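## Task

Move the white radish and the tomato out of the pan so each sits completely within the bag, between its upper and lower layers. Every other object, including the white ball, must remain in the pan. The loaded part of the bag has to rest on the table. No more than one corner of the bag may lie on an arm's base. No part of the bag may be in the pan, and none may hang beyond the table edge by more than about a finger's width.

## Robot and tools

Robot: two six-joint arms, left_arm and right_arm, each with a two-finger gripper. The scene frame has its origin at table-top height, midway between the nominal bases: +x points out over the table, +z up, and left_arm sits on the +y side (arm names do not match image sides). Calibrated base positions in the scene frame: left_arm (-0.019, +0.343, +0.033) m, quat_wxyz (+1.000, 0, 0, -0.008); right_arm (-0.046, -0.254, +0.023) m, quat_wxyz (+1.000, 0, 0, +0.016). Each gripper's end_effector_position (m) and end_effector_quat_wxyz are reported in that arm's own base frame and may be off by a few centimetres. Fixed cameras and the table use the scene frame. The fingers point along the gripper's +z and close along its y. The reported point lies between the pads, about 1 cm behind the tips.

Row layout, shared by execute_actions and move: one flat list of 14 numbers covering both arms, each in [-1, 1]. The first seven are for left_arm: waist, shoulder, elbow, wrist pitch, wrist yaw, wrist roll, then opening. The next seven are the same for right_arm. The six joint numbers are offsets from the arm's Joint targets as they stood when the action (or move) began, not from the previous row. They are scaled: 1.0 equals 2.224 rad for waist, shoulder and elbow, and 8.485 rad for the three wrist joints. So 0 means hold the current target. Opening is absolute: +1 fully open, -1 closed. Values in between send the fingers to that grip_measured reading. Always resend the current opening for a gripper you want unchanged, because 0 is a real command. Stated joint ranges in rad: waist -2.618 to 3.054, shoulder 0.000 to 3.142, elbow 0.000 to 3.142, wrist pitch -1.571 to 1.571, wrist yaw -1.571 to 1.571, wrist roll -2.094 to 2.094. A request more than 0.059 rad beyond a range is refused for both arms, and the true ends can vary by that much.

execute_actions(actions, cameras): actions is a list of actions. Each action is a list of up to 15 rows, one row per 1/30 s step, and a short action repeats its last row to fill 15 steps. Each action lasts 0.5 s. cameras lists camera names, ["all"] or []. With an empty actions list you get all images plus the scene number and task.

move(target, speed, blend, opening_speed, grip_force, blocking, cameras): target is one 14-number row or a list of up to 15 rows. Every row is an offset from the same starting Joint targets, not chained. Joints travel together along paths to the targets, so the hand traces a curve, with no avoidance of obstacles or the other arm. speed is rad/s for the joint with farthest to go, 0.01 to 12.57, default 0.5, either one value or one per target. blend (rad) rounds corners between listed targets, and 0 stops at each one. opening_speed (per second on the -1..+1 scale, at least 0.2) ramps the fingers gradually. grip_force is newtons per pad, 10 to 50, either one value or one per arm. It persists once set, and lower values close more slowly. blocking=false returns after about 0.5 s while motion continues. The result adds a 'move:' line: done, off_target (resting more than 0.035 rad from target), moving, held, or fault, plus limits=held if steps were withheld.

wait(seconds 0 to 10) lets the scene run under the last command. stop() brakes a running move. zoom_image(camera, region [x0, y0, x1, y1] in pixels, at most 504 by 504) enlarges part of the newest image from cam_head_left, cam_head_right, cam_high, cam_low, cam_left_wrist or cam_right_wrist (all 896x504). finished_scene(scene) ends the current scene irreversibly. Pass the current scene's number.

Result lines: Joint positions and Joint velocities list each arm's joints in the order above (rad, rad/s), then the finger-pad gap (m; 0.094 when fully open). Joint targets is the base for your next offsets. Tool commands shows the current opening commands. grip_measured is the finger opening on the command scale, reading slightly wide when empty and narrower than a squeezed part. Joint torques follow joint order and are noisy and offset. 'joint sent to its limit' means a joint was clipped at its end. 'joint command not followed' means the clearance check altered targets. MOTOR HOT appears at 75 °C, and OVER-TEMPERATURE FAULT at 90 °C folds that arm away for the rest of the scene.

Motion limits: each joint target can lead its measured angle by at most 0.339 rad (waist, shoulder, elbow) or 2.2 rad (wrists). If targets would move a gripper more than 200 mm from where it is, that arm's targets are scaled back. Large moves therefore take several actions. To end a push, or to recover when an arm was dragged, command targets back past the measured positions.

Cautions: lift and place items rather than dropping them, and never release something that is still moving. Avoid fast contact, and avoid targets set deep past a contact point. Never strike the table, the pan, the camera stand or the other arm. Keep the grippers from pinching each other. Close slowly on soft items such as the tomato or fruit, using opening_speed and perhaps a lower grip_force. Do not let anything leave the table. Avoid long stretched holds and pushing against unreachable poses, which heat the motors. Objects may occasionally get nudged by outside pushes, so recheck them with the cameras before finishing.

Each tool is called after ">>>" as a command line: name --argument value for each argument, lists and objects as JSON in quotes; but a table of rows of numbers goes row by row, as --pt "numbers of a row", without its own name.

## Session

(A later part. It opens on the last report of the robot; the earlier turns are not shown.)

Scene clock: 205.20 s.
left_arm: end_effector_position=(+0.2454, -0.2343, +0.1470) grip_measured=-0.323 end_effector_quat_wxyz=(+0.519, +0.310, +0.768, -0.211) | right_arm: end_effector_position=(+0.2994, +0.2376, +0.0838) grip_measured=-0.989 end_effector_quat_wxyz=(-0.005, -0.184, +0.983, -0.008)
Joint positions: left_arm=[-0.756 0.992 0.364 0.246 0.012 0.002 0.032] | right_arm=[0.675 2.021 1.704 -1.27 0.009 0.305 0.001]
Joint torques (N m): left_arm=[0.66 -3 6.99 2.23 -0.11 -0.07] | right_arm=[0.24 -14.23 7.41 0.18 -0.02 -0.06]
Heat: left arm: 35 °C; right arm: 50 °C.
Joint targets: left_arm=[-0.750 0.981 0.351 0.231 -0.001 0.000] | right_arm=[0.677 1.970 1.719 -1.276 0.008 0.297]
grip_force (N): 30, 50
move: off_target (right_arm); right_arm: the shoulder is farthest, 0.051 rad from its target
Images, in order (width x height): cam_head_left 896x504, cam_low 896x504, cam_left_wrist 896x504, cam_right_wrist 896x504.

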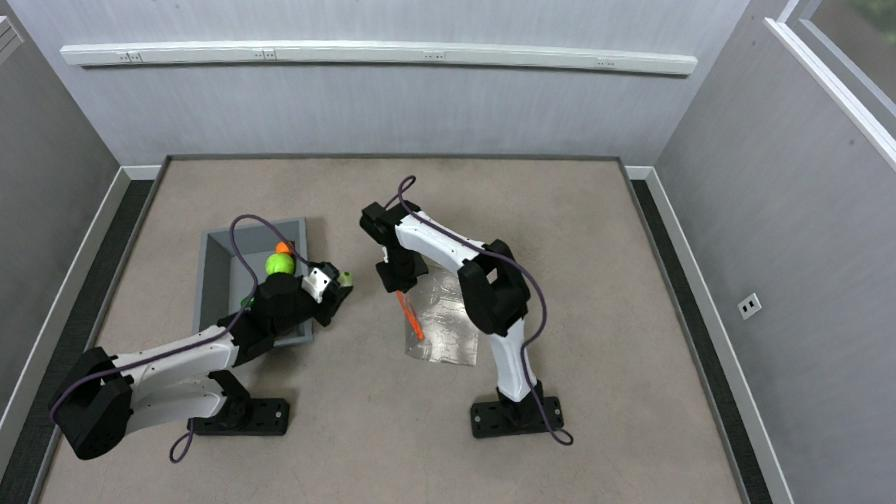

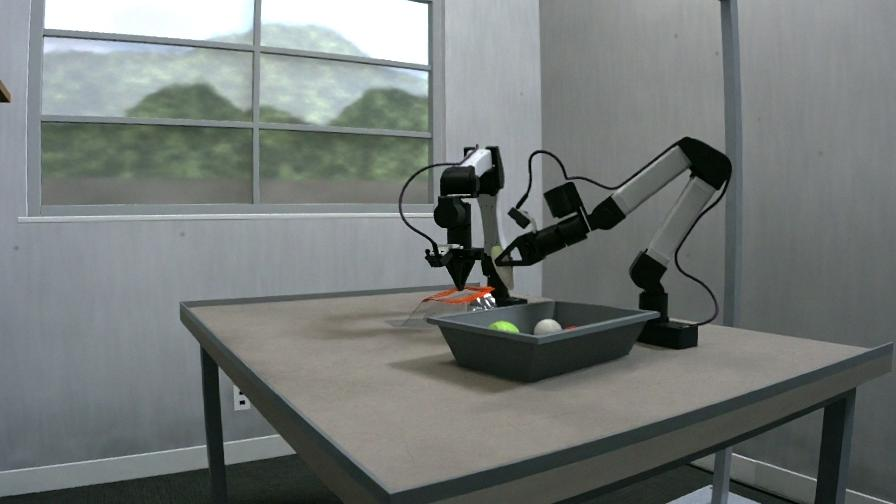

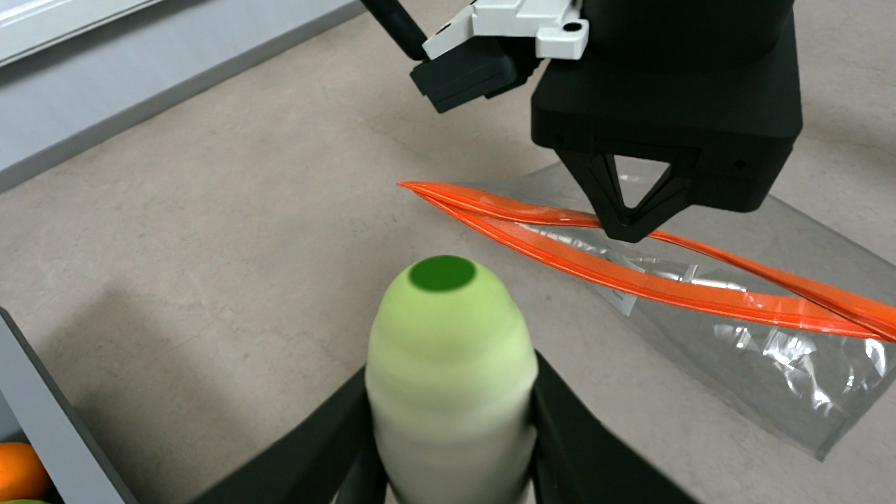

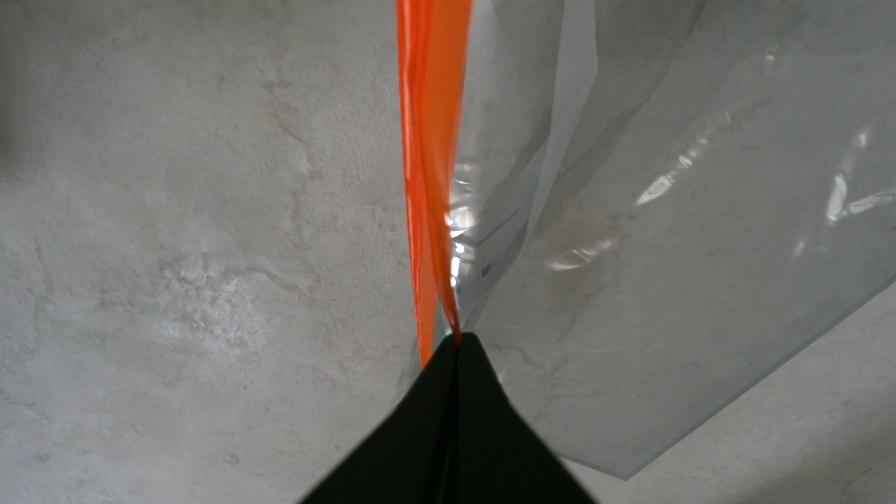

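>>> move --pt "-0.1430 0.05 0.06 0 0 0 -0.5 0 0 0 0 0 0 -1" --pt "-0.1430 0.2625 0.1499 0.0471 0 0 -0.5 0 0 0 0 0 0 -1" --pt "-0.1430 0.3219 0.1173 0.0712 0 0 -0.5 0 0 0 0 0 0 -1" --speed '[0.5,0.35,0.12]' --cameras '["cam_low","cam_right_wrist","cam_head_left"]'

>>> zoom_image --camera "cam_low" --region '[410, 240, 520, 320]'

>>> zoom_image --camera "cam_head_left" --region '[370, 260, 450, 360]'

Scene clock: 211.67 s.
left_arm: end_effector_position=(+0.2223, -0.4061, +0.1347) grip_measured=-0.323 end_effector_quat_wxyz=(+0.533, +0.402, +0.673, -0.318) | right_arm: end_effector_position=(+0.2998, +0.2380, +0.0838) grip_measured=-0.989 end_effector_quat_wxyz=(-0.004, -0.184, +0.983, -0.007)
Joint positions: left_arm=[-1.066 1.682 0.623 0.826 0.009 0.002 0.032] | right_arm=[0.675 2.021 1.704 -1.268 0.009 0.305 0.001]
Joint torques (N m): left_arm=[0.06 -5.63 5.64 2.55 -0.09 -0.07] | right_arm=[0.27 -14.22 7.42 0.17 0 -0.03]
Heat: left arm: 36 °C; right arm: 50 °C.
Joint targets: left_arm=[-1.068 1.698 0.612 0.835 -0.001 0.000] | right_arm=[0.677 1.970 1.719 -1.276 0.008 0.297]
grip_force (N): 30, 50
move: off_target (right_arm); right_arm: the shoulder is farthest, 0.051 rad from its target
Images, in order (width x height): cam_head_left 896x504, cam_low 896x504, cam_right_wrist 896x504.

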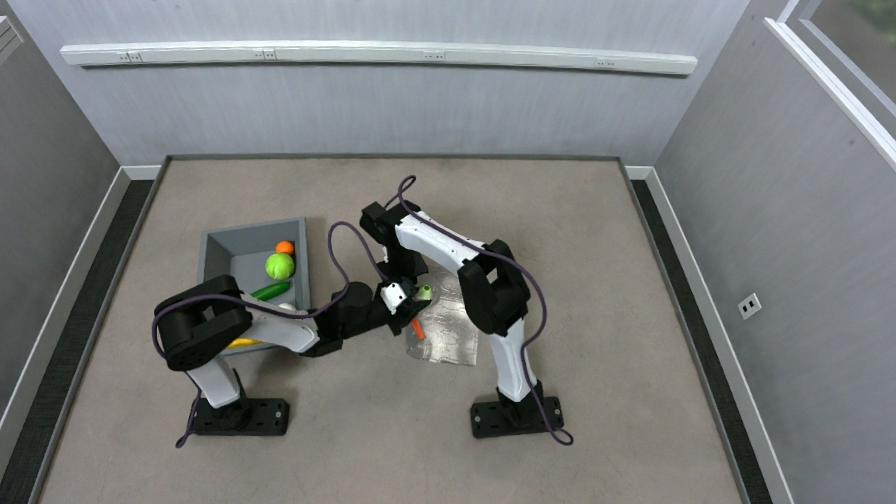

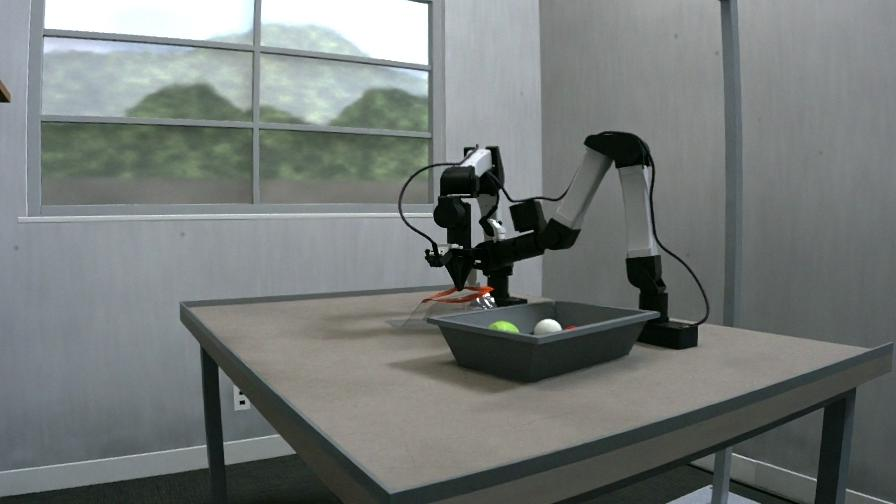

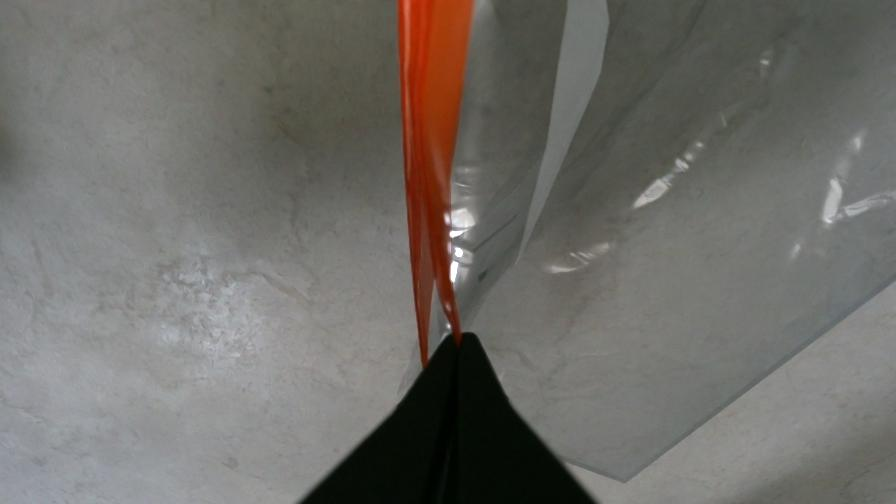

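Scaled by 4.582 from the camera's 896x504 image, which has a finer 1280x720 frame.

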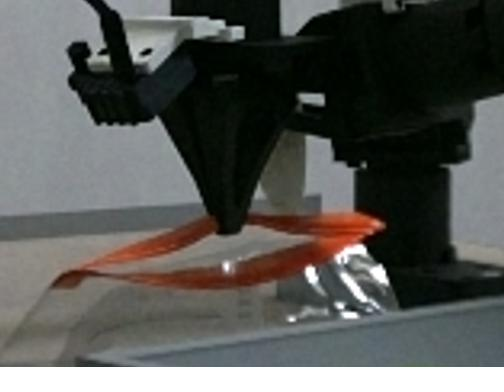

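Scaled by 5.040 from the camera's 896x504 image, which has a finer 1280x720 frame.

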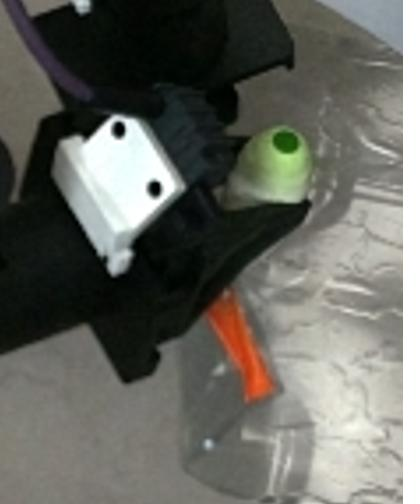

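>>> move --pt "0 -0.0467 0.0232 -0.0182 0 0 -0.5 0 0 0 0 0 0 -1" --pt "0 -0.0563 0.0017 -0.0151 0 0 -0.5 0 0 0 0 0 0 -1" --pt "0 -0.0158 -0.0179 0.0006 0 0 -0.5 0 0 0 0 0 0 -1" --speed '[0.2,0.15,0.12]' --cameras '["cam_low","cam_right_wrist"]'

>>> zoom_image --camera "cam_low" --region '[430, 255, 510, 315]'

Scene clock: 216.17 s.
left_arm: end_effector_position=(+0.2175, -0.3974, +0.1347) grip_measured=-0.323 end_effector_quat_wxyz=(+0.533, +0.402, +0.673, -0.318) | right_arm: end_effector_position=(+0.2993, +0.2376, +0.0838) grip_measured=-0.989 end_effector_quat_wxyz=(-0.005, -0.184, +0.983, -0.008)
Joint positions: left_arm=[-1.066 1.648 0.583 0.833 0.009 0.002 0.032] | right_arm=[0.675 2.021 1.704 -1.27 0.009 0.305 0.001]
Joint torques (N m): left_arm=[0.09 -5.38 5.67 2.47 -0.08 -0.08] | right_arm=[0.25 -14.23 7.43 0.19 -0.02 -0.03]
Heat: left arm: 36 °C; right arm: 51 °C.
Joint targets: left_arm=[-1.068 1.662 0.573 0.840 -0.001 0.000] | right_arm=[0.677 1.970 1.719 -1.276 0.008 0.297]
grip_force (N): 30, 50
move: off_target (right_arm); right_arm: the shoulder is farthest, 0.051 rad from its target
Images, in order (width x height): cam_low 896x504, cam_right_wrist 896x504.

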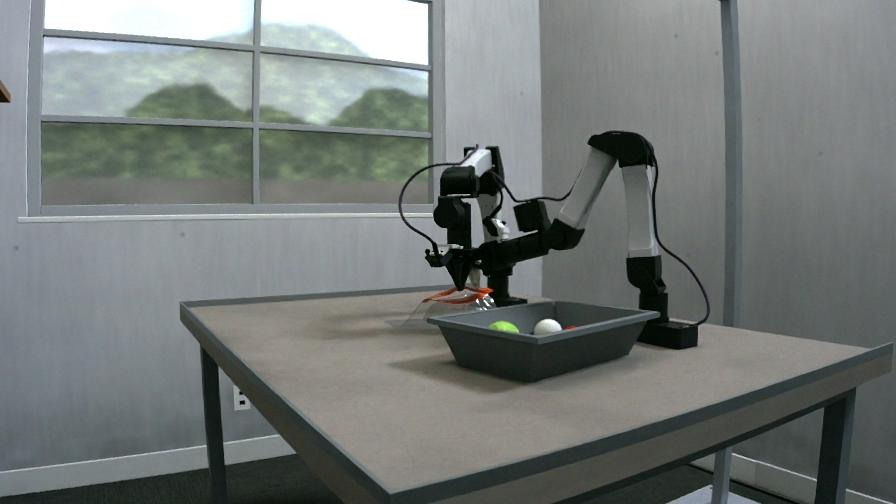

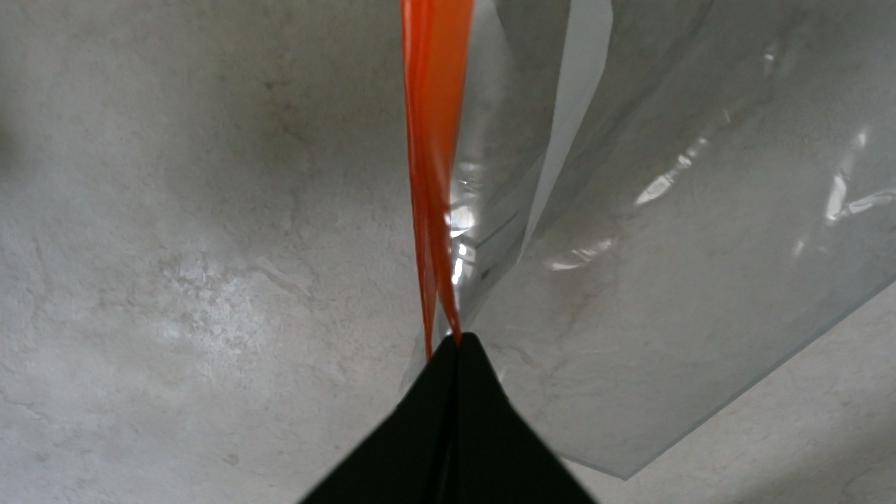

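Scaled by 6.300 from the camera's 896x504 image, which has a finer 1280x720 frame.

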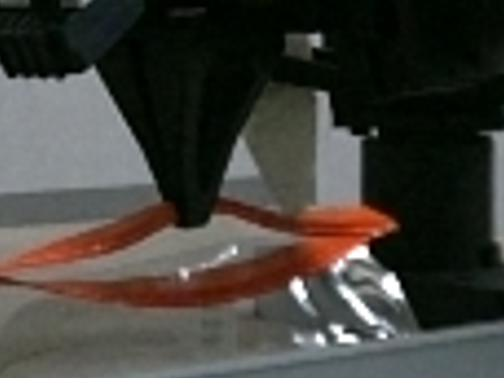

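>>> move --pt "0 -0.0402 0.0192 -0.0157 0 0 -0.5 0 0 0 0 0 0 -1" --pt "0.0054 -0.0504 0.0090 -0.0157 0 0 -0.5 0 0 0 0 0 0 -1" --pt "0.0054 0.0003 -0.0144 0.0037 0 0 -0.5 0 0 0 0 0 0 -1" --speed '[0.2,0.15,0.12]' --cameras '["cam_low","cam_right_wrist"]'

>>> zoom_image --camera "cam_low" --region '[430, 255, 510, 315]'

Scene clock: 220.77 s.
left_arm: end_effector_position=(+0.2160, -0.3912, +0.1285) grip_measured=-0.323 end_effector_quat_wxyz=(+0.533, +0.401, +0.675, -0.317) | right_arm: end_effector_position=(+0.2993, +0.2376, +0.0838) grip_measured=-0.989 end_effector_quat_wxyz=(-0.005, -0.184, +0.983, -0.008)
Joint positions: left_arm=[-1.063 1.649 0.551 0.864 0.009 0.002 0.032] | right_arm=[0.675 2.021 1.704 -1.27 0.009 0.304 0.001]
Joint torques (N m): left_arm=[0.72 -5.3 5.5 2.5 -0.09 -0.08] | right_arm=[0.23 -14.22 7.41 0.19 -0.02 -0.03]
Heat: left arm: 37 °C; right arm: 51 °C.
Joint targets: left_arm=[-1.056 1.663 0.541 0.872 -0.001 0.000] | right_arm=[0.677 1.970 1.719 -1.276 0.008 0.297]
grip_force (N): 30, 50
move: off_target (right_arm); right_arm: the shoulder is farthest, 0.051 rad from its target
Images, in order (width x height): cam_low 896x504, cam_right_wrist 896x504.

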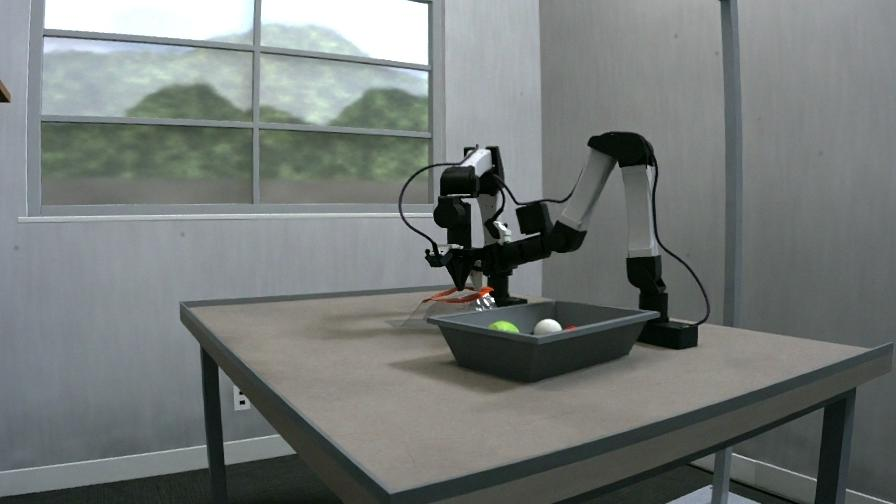

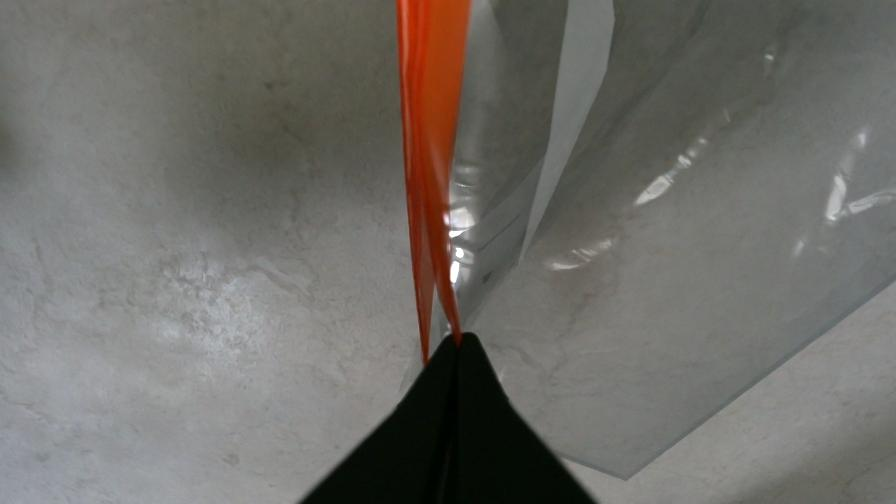

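Scaled by 6.300 from the camera's 896x504 image, which has a finer 1280x720 frame.

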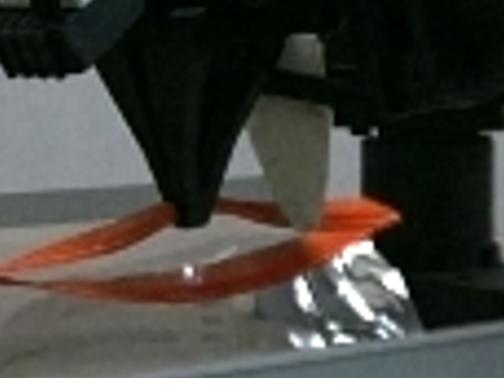

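>>> move --target '[0,-0.0400,0.0192,-0.0157,0,0,-0.5,0,0,0,0,0,0,-1]' --speed 0.2 --cameras '["cam_left_wrist","cam_head_left","cam_high"]'

>>> zoom_image --camera "cam_head_left" --region '[370, 260, 450, 360]'

>>> zoom_image --camera "cam_high" --region '[340, 170, 480, 270]'

Scene clock: 234.67 s.
left_arm: end_effector_position=(+0.2137, -0.3871, +0.1299) grip_measured=-0.323 end_effector_quat_wxyz=(+0.518, +0.408, +0.686, -0.308) | right_arm: end_effector_position=(+0.2993, +0.2376, +0.0838) grip_measured=-0.989 end_effector_quat_wxyz=(-0.005, -0.184, +0.983, -0.008)
Joint positions: left_arm=[-1.063 1.595 0.563 0.754 0.009 0.002 0.032] | right_arm=[0.675 2.021 1.704 -1.27 0.009 0.304 0.001]
Joint torques (N m): left_arm=[0.72 -7.86 8.75 2.28 -0.1 -0.08] | right_arm=[0.25 -14.23 7.42 0.19 -0.02 -0.03]
Heat: left arm: 36 °C; right arm: 52 °C.
Joint targets: left_arm=[-1.056 1.574 0.583 0.739 -0.001 0.000] | right_arm=[0.677 1.970 1.719 -1.276 0.008 0.297]
grip_force (N): 30, 50
move: off_target (right_arm); right_arm: the shoulder is farthest, 0.051 rad from its target
Images, in order (width x height): cam_head_left 896x504, cam_high 896x504, cam_left_wrist 896x504.

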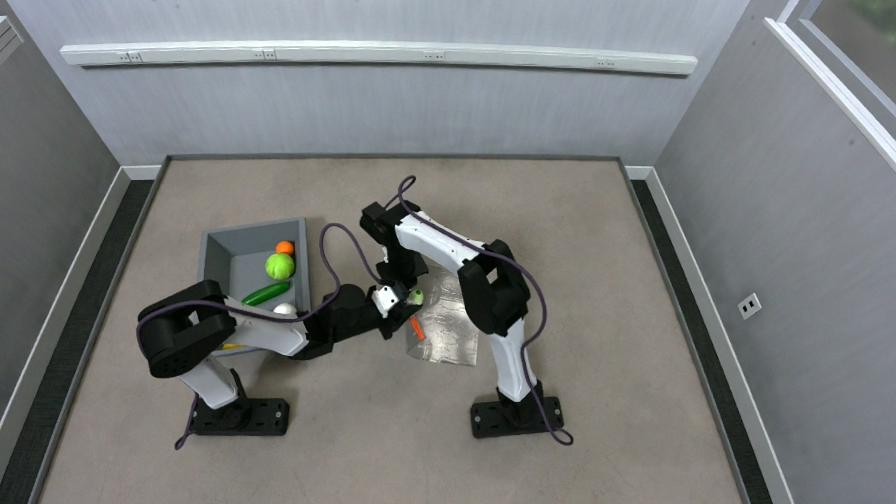

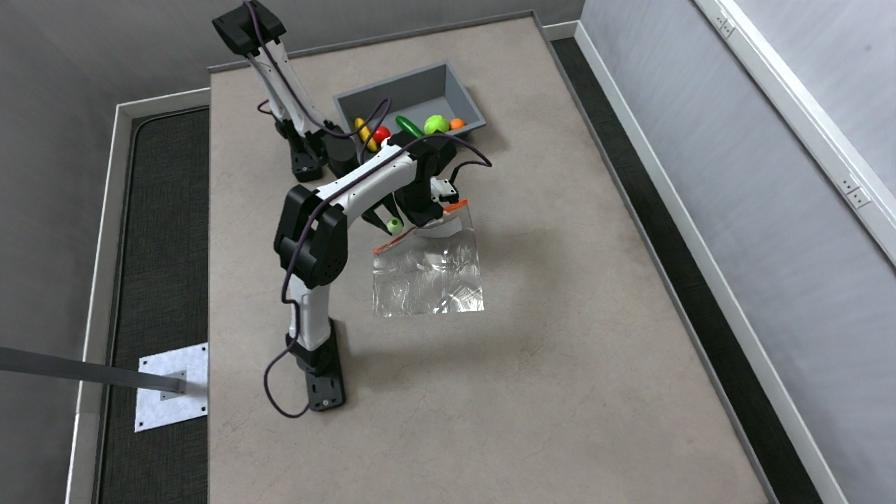

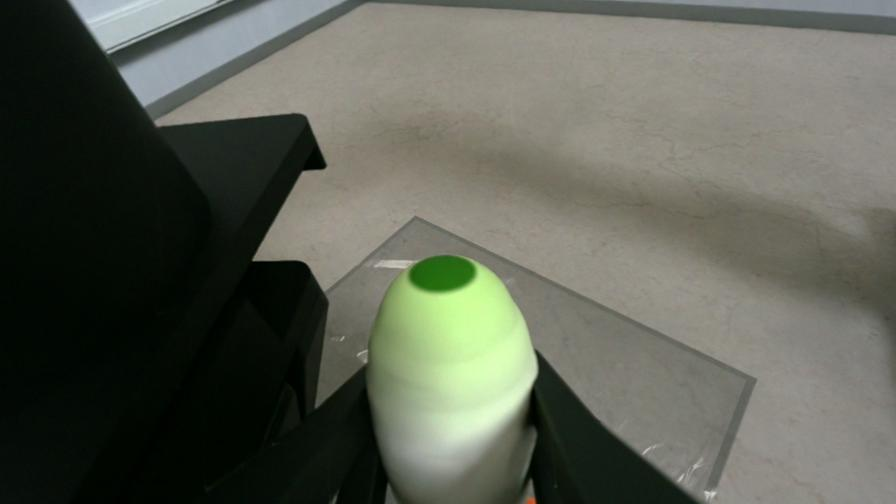

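Scaled by 5.040 from the camera's 896x504 image, which has a finer 1280x720 frame.

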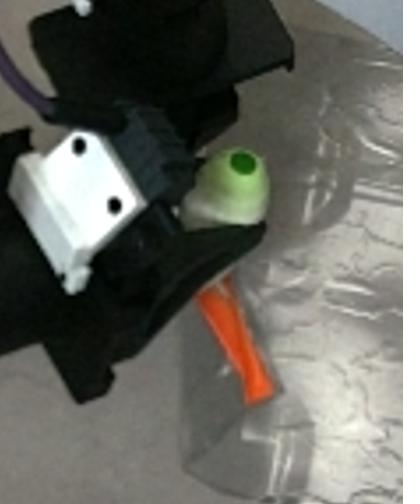

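Scaled by 3.600 from the camera's 896x504 image, which has a finer 1280x720 frame.

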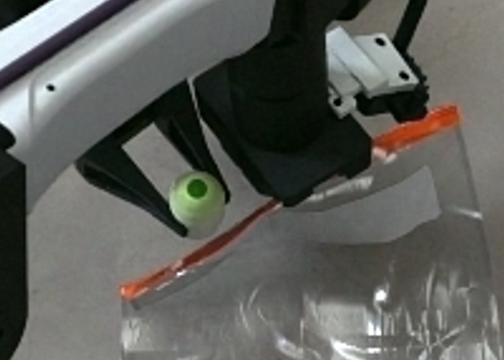

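>>> move --pt "0 -0.04 0.03 -0.01 0 0 -0.5 0 0 0 0 0 0 -1" --pt "0.1376 -0.2666 -0.1043 -0.0599 0 0 -0.5 0 0 0 0 0 -0.0472 -1" --speed '[0.3,0.5]' --cameras '["cam_low","cam_left_wrist","cam_head_left","cam_right_wrist"]'

>>> zoom_image --camera "cam_low" --region '[410, 240, 520, 320]'

>>> zoom_image --camera "cam_head_left" --region '[370, 260, 450, 360]'

Scene clock: 239.93 s.
left_arm: end_effector_position=(+0.2447, -0.2344, +0.1456) grip_measured=-0.324 end_effector_quat_wxyz=(+0.517, +0.309, +0.769, -0.213) | right_arm: end_effector_position=(+0.2989, +0.2420, +0.0862) grip_measured=-0.989 end_effector_quat_wxyz=(-0.004, -0.378, +0.926, +0.000)
Joint positions: left_arm=[-0.756 0.992 0.362 0.245 0.015 -0.002 0.032] | right_arm=[0.68 2.02 1.713 -1.27 -0.001 -0.095 0.001]
Joint torques (N m): left_arm=[0.7 -3.11 7.15 2.22 -0.14 -0.03] | right_arm=[-0.24 -14.22 6.6 0.2 0.05 -0.05]
Heat: left arm: 36 °C; right arm: 53 °C.
Joint targets: left_arm=[-0.750 0.981 0.351 0.230 -0.001 0.000] | right_arm=[0.677 1.970 1.719 -1.276 0.008 -0.103]
grip_force (N): 30, 50
move: off_target (right_arm); right_arm: the shoulder is farthest, 0.050 rad from its target
Images, in order (width x height): cam_head_left 896x504, cam_low 896x504, cam_left_wrist 896x504, cam_right_wrist 896x504.

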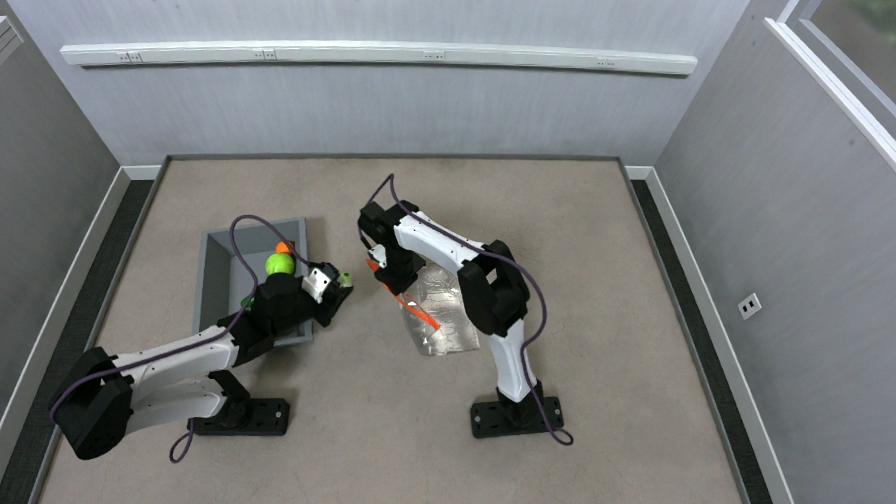

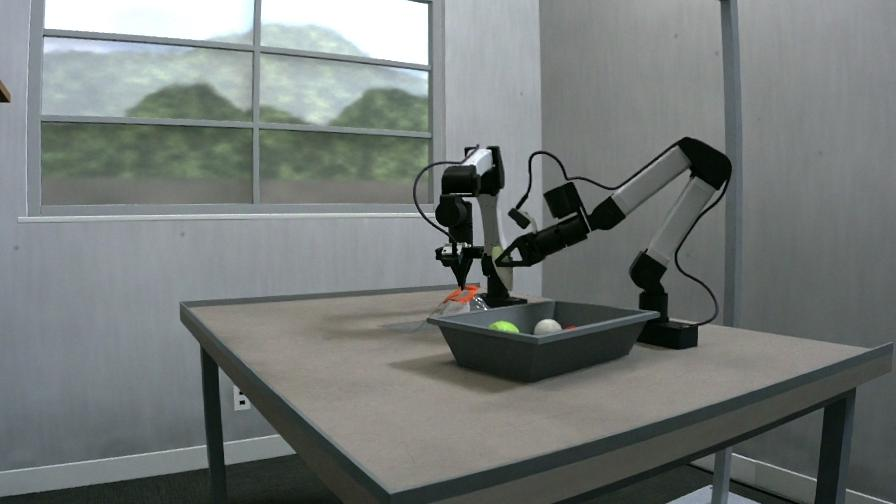

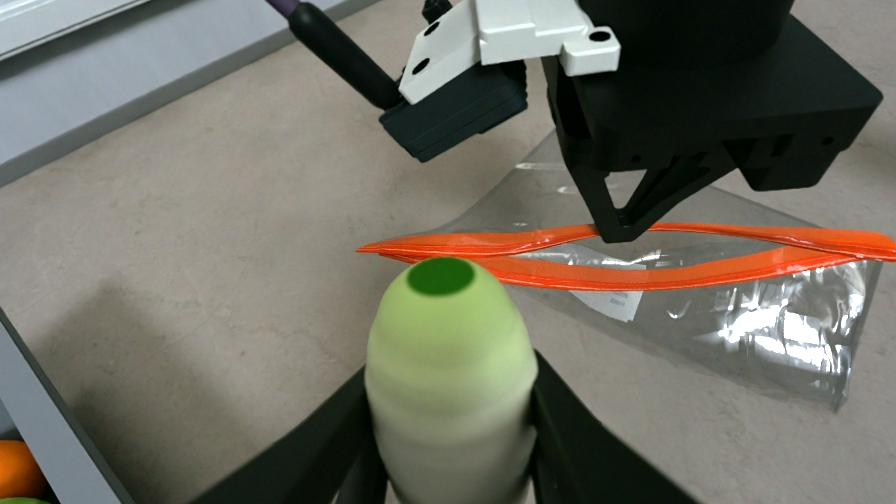

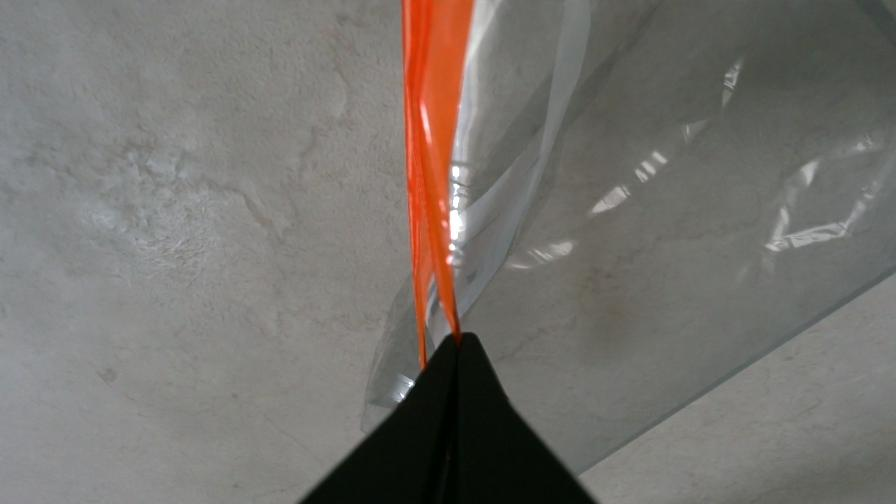

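Scaled by 4.582 from the camera's 896x504 image, which has a finer 1280x720 frame.

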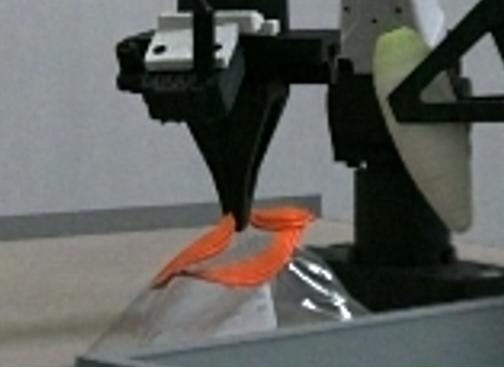

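Scaled by 5.040 from the camera's 896x504 image, which has a finer 1280x720 frame.

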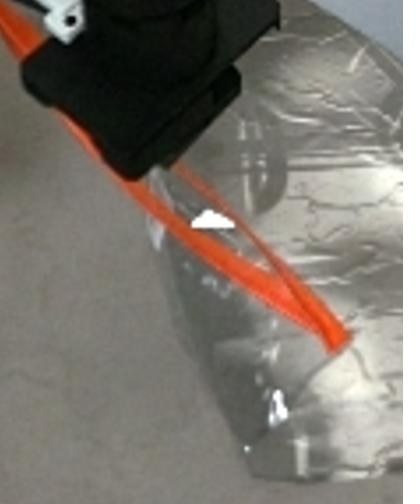

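>>> move --pt "-0.1542 0.05 0.09 0 0 0 -0.5 0 0 0 0 0 0 -1" --pt "-0.1542 0.2919 0.1803 0.0469 0 0 -0.5 0 0 0 0 0 0 -1" --pt "-0.1542 0.3251 0.1596 0.0610 0 0 -0.5 0 0 0 0 0 0 -1" --speed '[0.5,0.3,0.12]' --cameras '["cam_low","cam_right_wrist","cam_head_left","cam_high","cam_left_wrist"]'

>>> zoom_image --camera "cam_low" --region '[430, 255, 510, 315]'

>>> zoom_image --camera "cam_head_left" --region '[370, 260, 450, 360]'

>>> zoom_image --camera "cam_high" --region '[340, 170, 480, 270]'

Scene clock: 246.40 s.
left_arm: end_effector_position=(+0.2196, -0.4268, +0.1513) grip_measured=-0.324 end_effector_quat_wxyz=(+0.530, +0.407, +0.669, -0.325) | right_arm: end_effector_position=(+0.3081, +0.2353, +0.0863) grip_measured=-0.989 end_effector_quat_wxyz=(+0.007, -0.378, +0.926, -0.015)
Joint positions: left_arm=[-1.095 1.686 0.717 0.739 0.001 -0.002 0.032] | right_arm=[0.667 2.02 1.713 -1.258 0.032 -0.109 0.001]
Joint torques (N m): left_arm=[0.38 -5.89 6.13 2.54 -0.01 -0.02] | right_arm=[1.07 -14.23 6.65 0.11 -0.25 0.11]
Heat: left arm: 37 °C; right arm: 54 °C.
Joint targets: left_arm=[-1.093 1.704 0.706 0.748 -0.001 0.000] | right_arm=[0.677 1.970 1.719 -1.276 0.008 -0.103]
grip_force (N): 30, 50
move: off_target (right_arm); right_arm: the shoulder is farthest, 0.050 rad from its target
Images, in order (width x height): cam_head_left 896x504, cam_high 896x504, cam_low 896x504, cam_left_wrist 896x504, cam_right_wrist 896x504.

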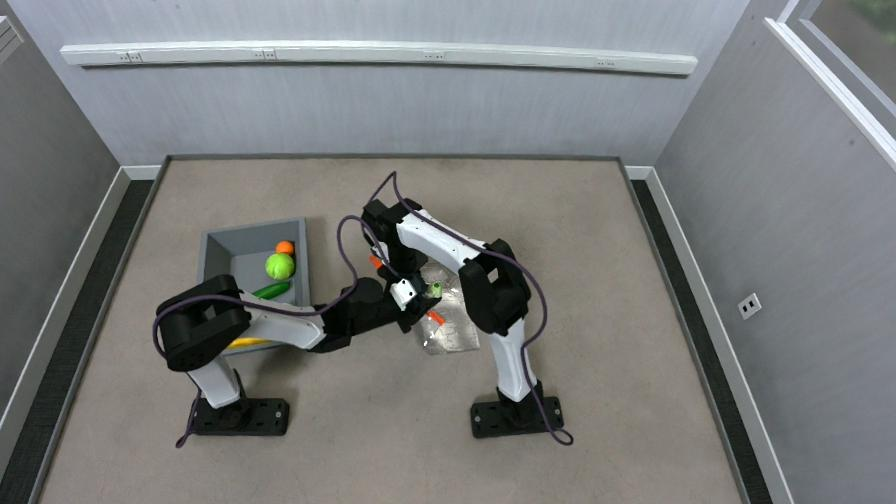

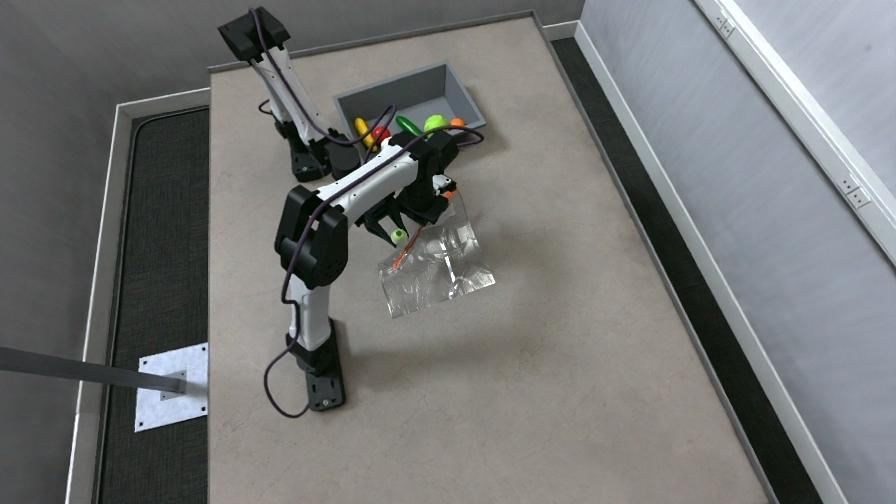

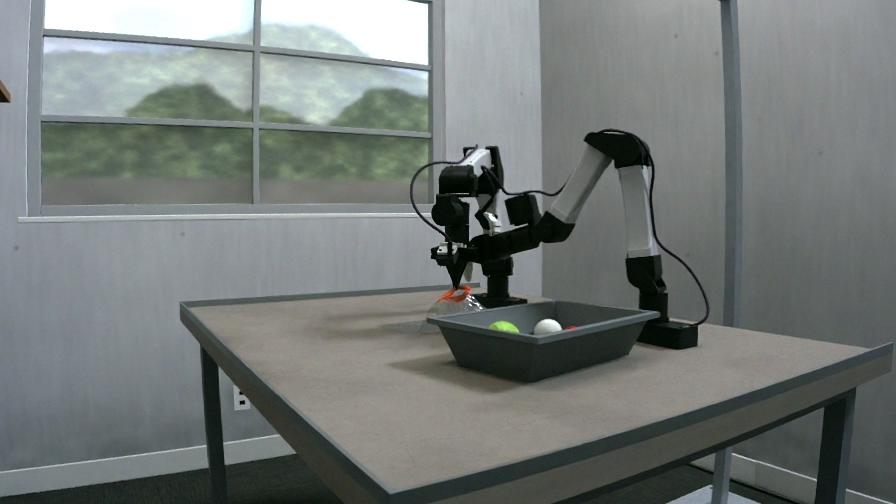

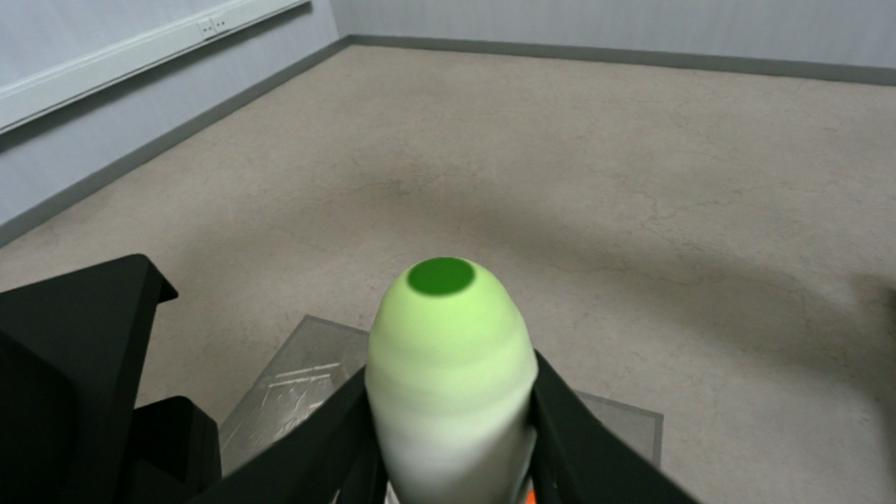

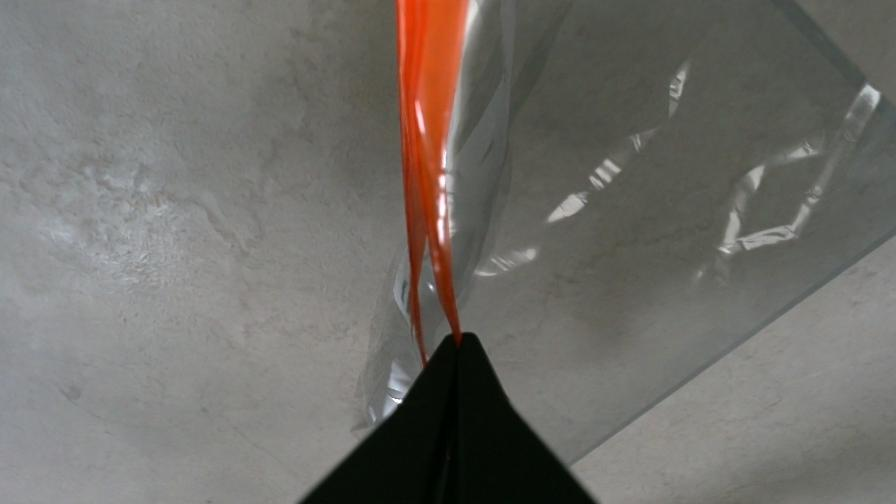

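Scaled by 6.300 from the camera's 896x504 image, which has a finer 1280x720 frame.

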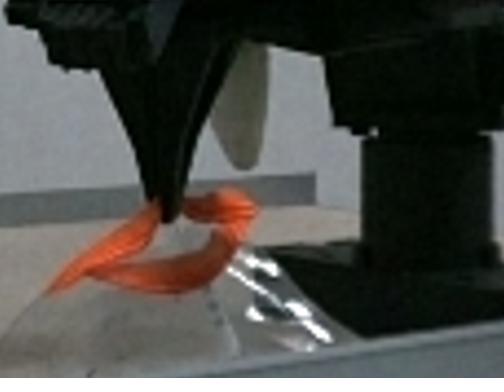

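Scaled by 5.040 from the camera's 896x504 image, which has a finer 1280x720 frame.

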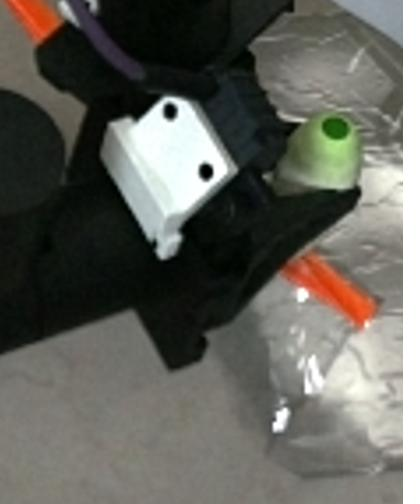

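Scaled by 3.600 from the camera's 896x504 image, which has a finer 1280x720 frame.

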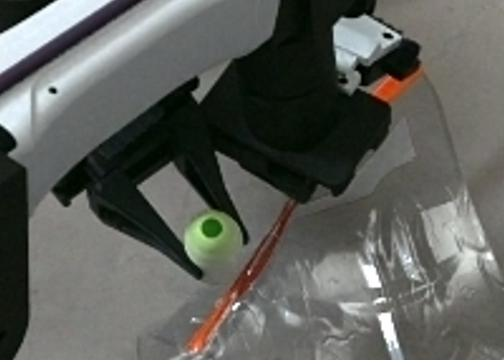

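>>> move --target '[-0.018,0,0,0,0,0,-0.5,0,0,0,0,0,0,-1]' --speed 0.15 --cameras '["cam_low","cam_right_wrist","cam_head_left"]'

>>> zoom_image --camera "cam_low" --region '[430, 255, 510, 315]'

>>> zoom_image --camera "cam_head_left" --region '[370, 260, 450, 360]'

Scene clock: 247.57 s.
left_arm: end_effector_position=(+0.2053, -0.4338, +0.1515) grip_measured=-0.324 end_effector_quat_wxyz=(+0.525, +0.418, +0.662, -0.334) | right_arm: end_effector_position=(+0.3030, +0.2368, +0.0862) grip_measured=-0.989 end_effector_quat_wxyz=(-0.001, -0.380, +0.925, -0.009)
Joint positions: left_arm=[-1.128 1.686 0.716 0.741 0.001 -0.002 0.032] | right_arm=[0.671 2.02 1.713 -1.27 0.017 -0.109 0.001]
Joint torques (N m): left_arm=[-0.12 -5.86 6.11 2.52 -0.02 -0.04] | right_arm=[0.62 -14.2 6.6 0.2 -0.11 0.11]
Heat: left arm: 37 °C; right arm: 54 °C.
Joint targets: left_arm=[-1.133 1.704 0.706 0.748 -0.001 0.000] | right_arm=[0.677 1.970 1.719 -1.276 0.008 -0.103]
grip_force (N): 30, 50
move: off_target (right_arm); right_arm: the shoulder is farthest, 0.050 rad from its target
Images, in order (width x height): cam_head_left 896x504, cam_low 896x504, cam_right_wrist 896x504.

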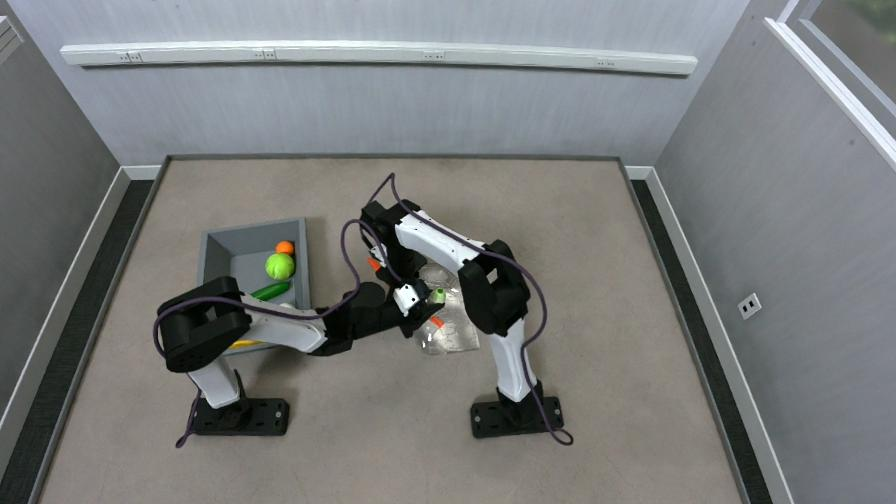

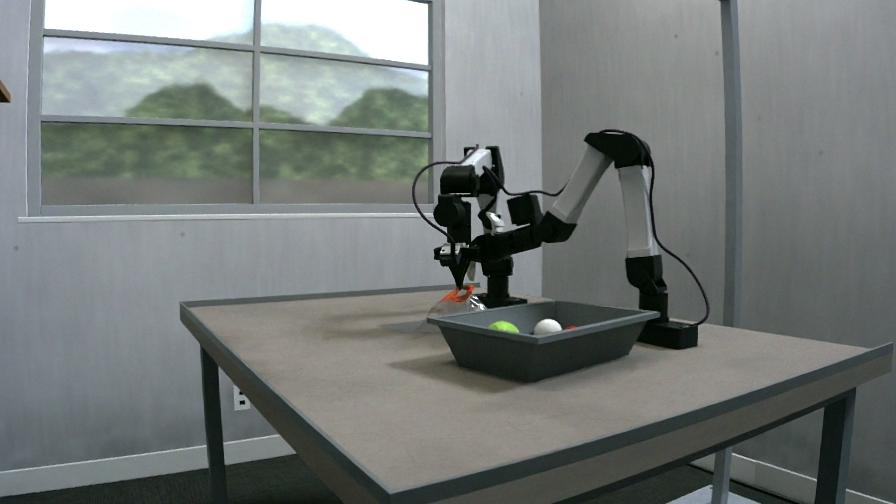

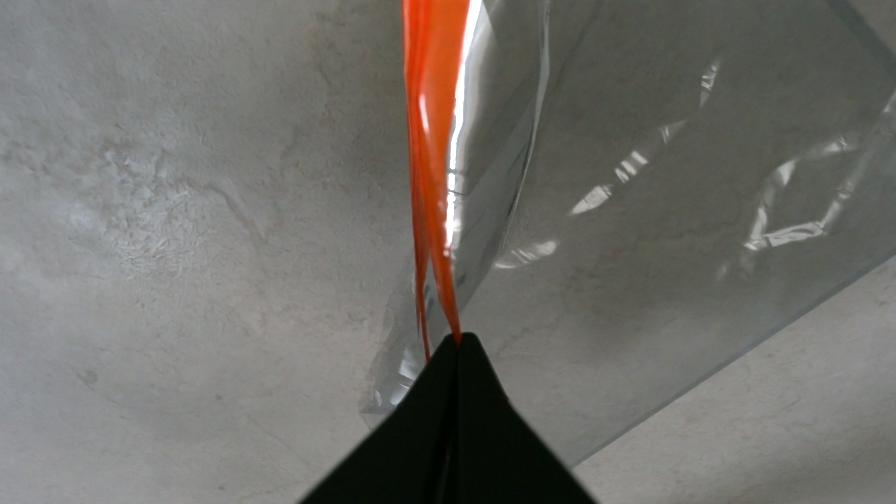

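Scaled by 6.300 from the camera's 896x504 image, which has a finer 1280x720 frame.

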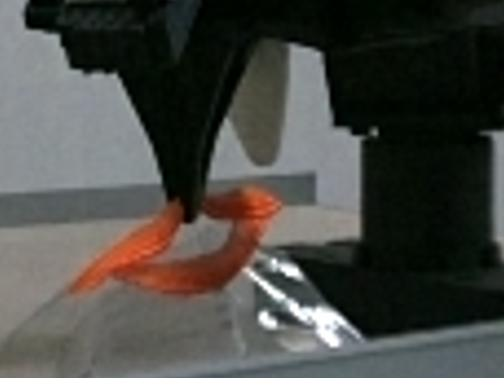

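Scaled by 5.040 from the camera's 896x504 image, which has a finer 1280x720 frame.

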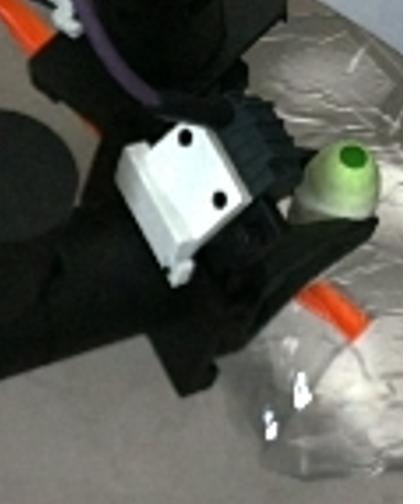

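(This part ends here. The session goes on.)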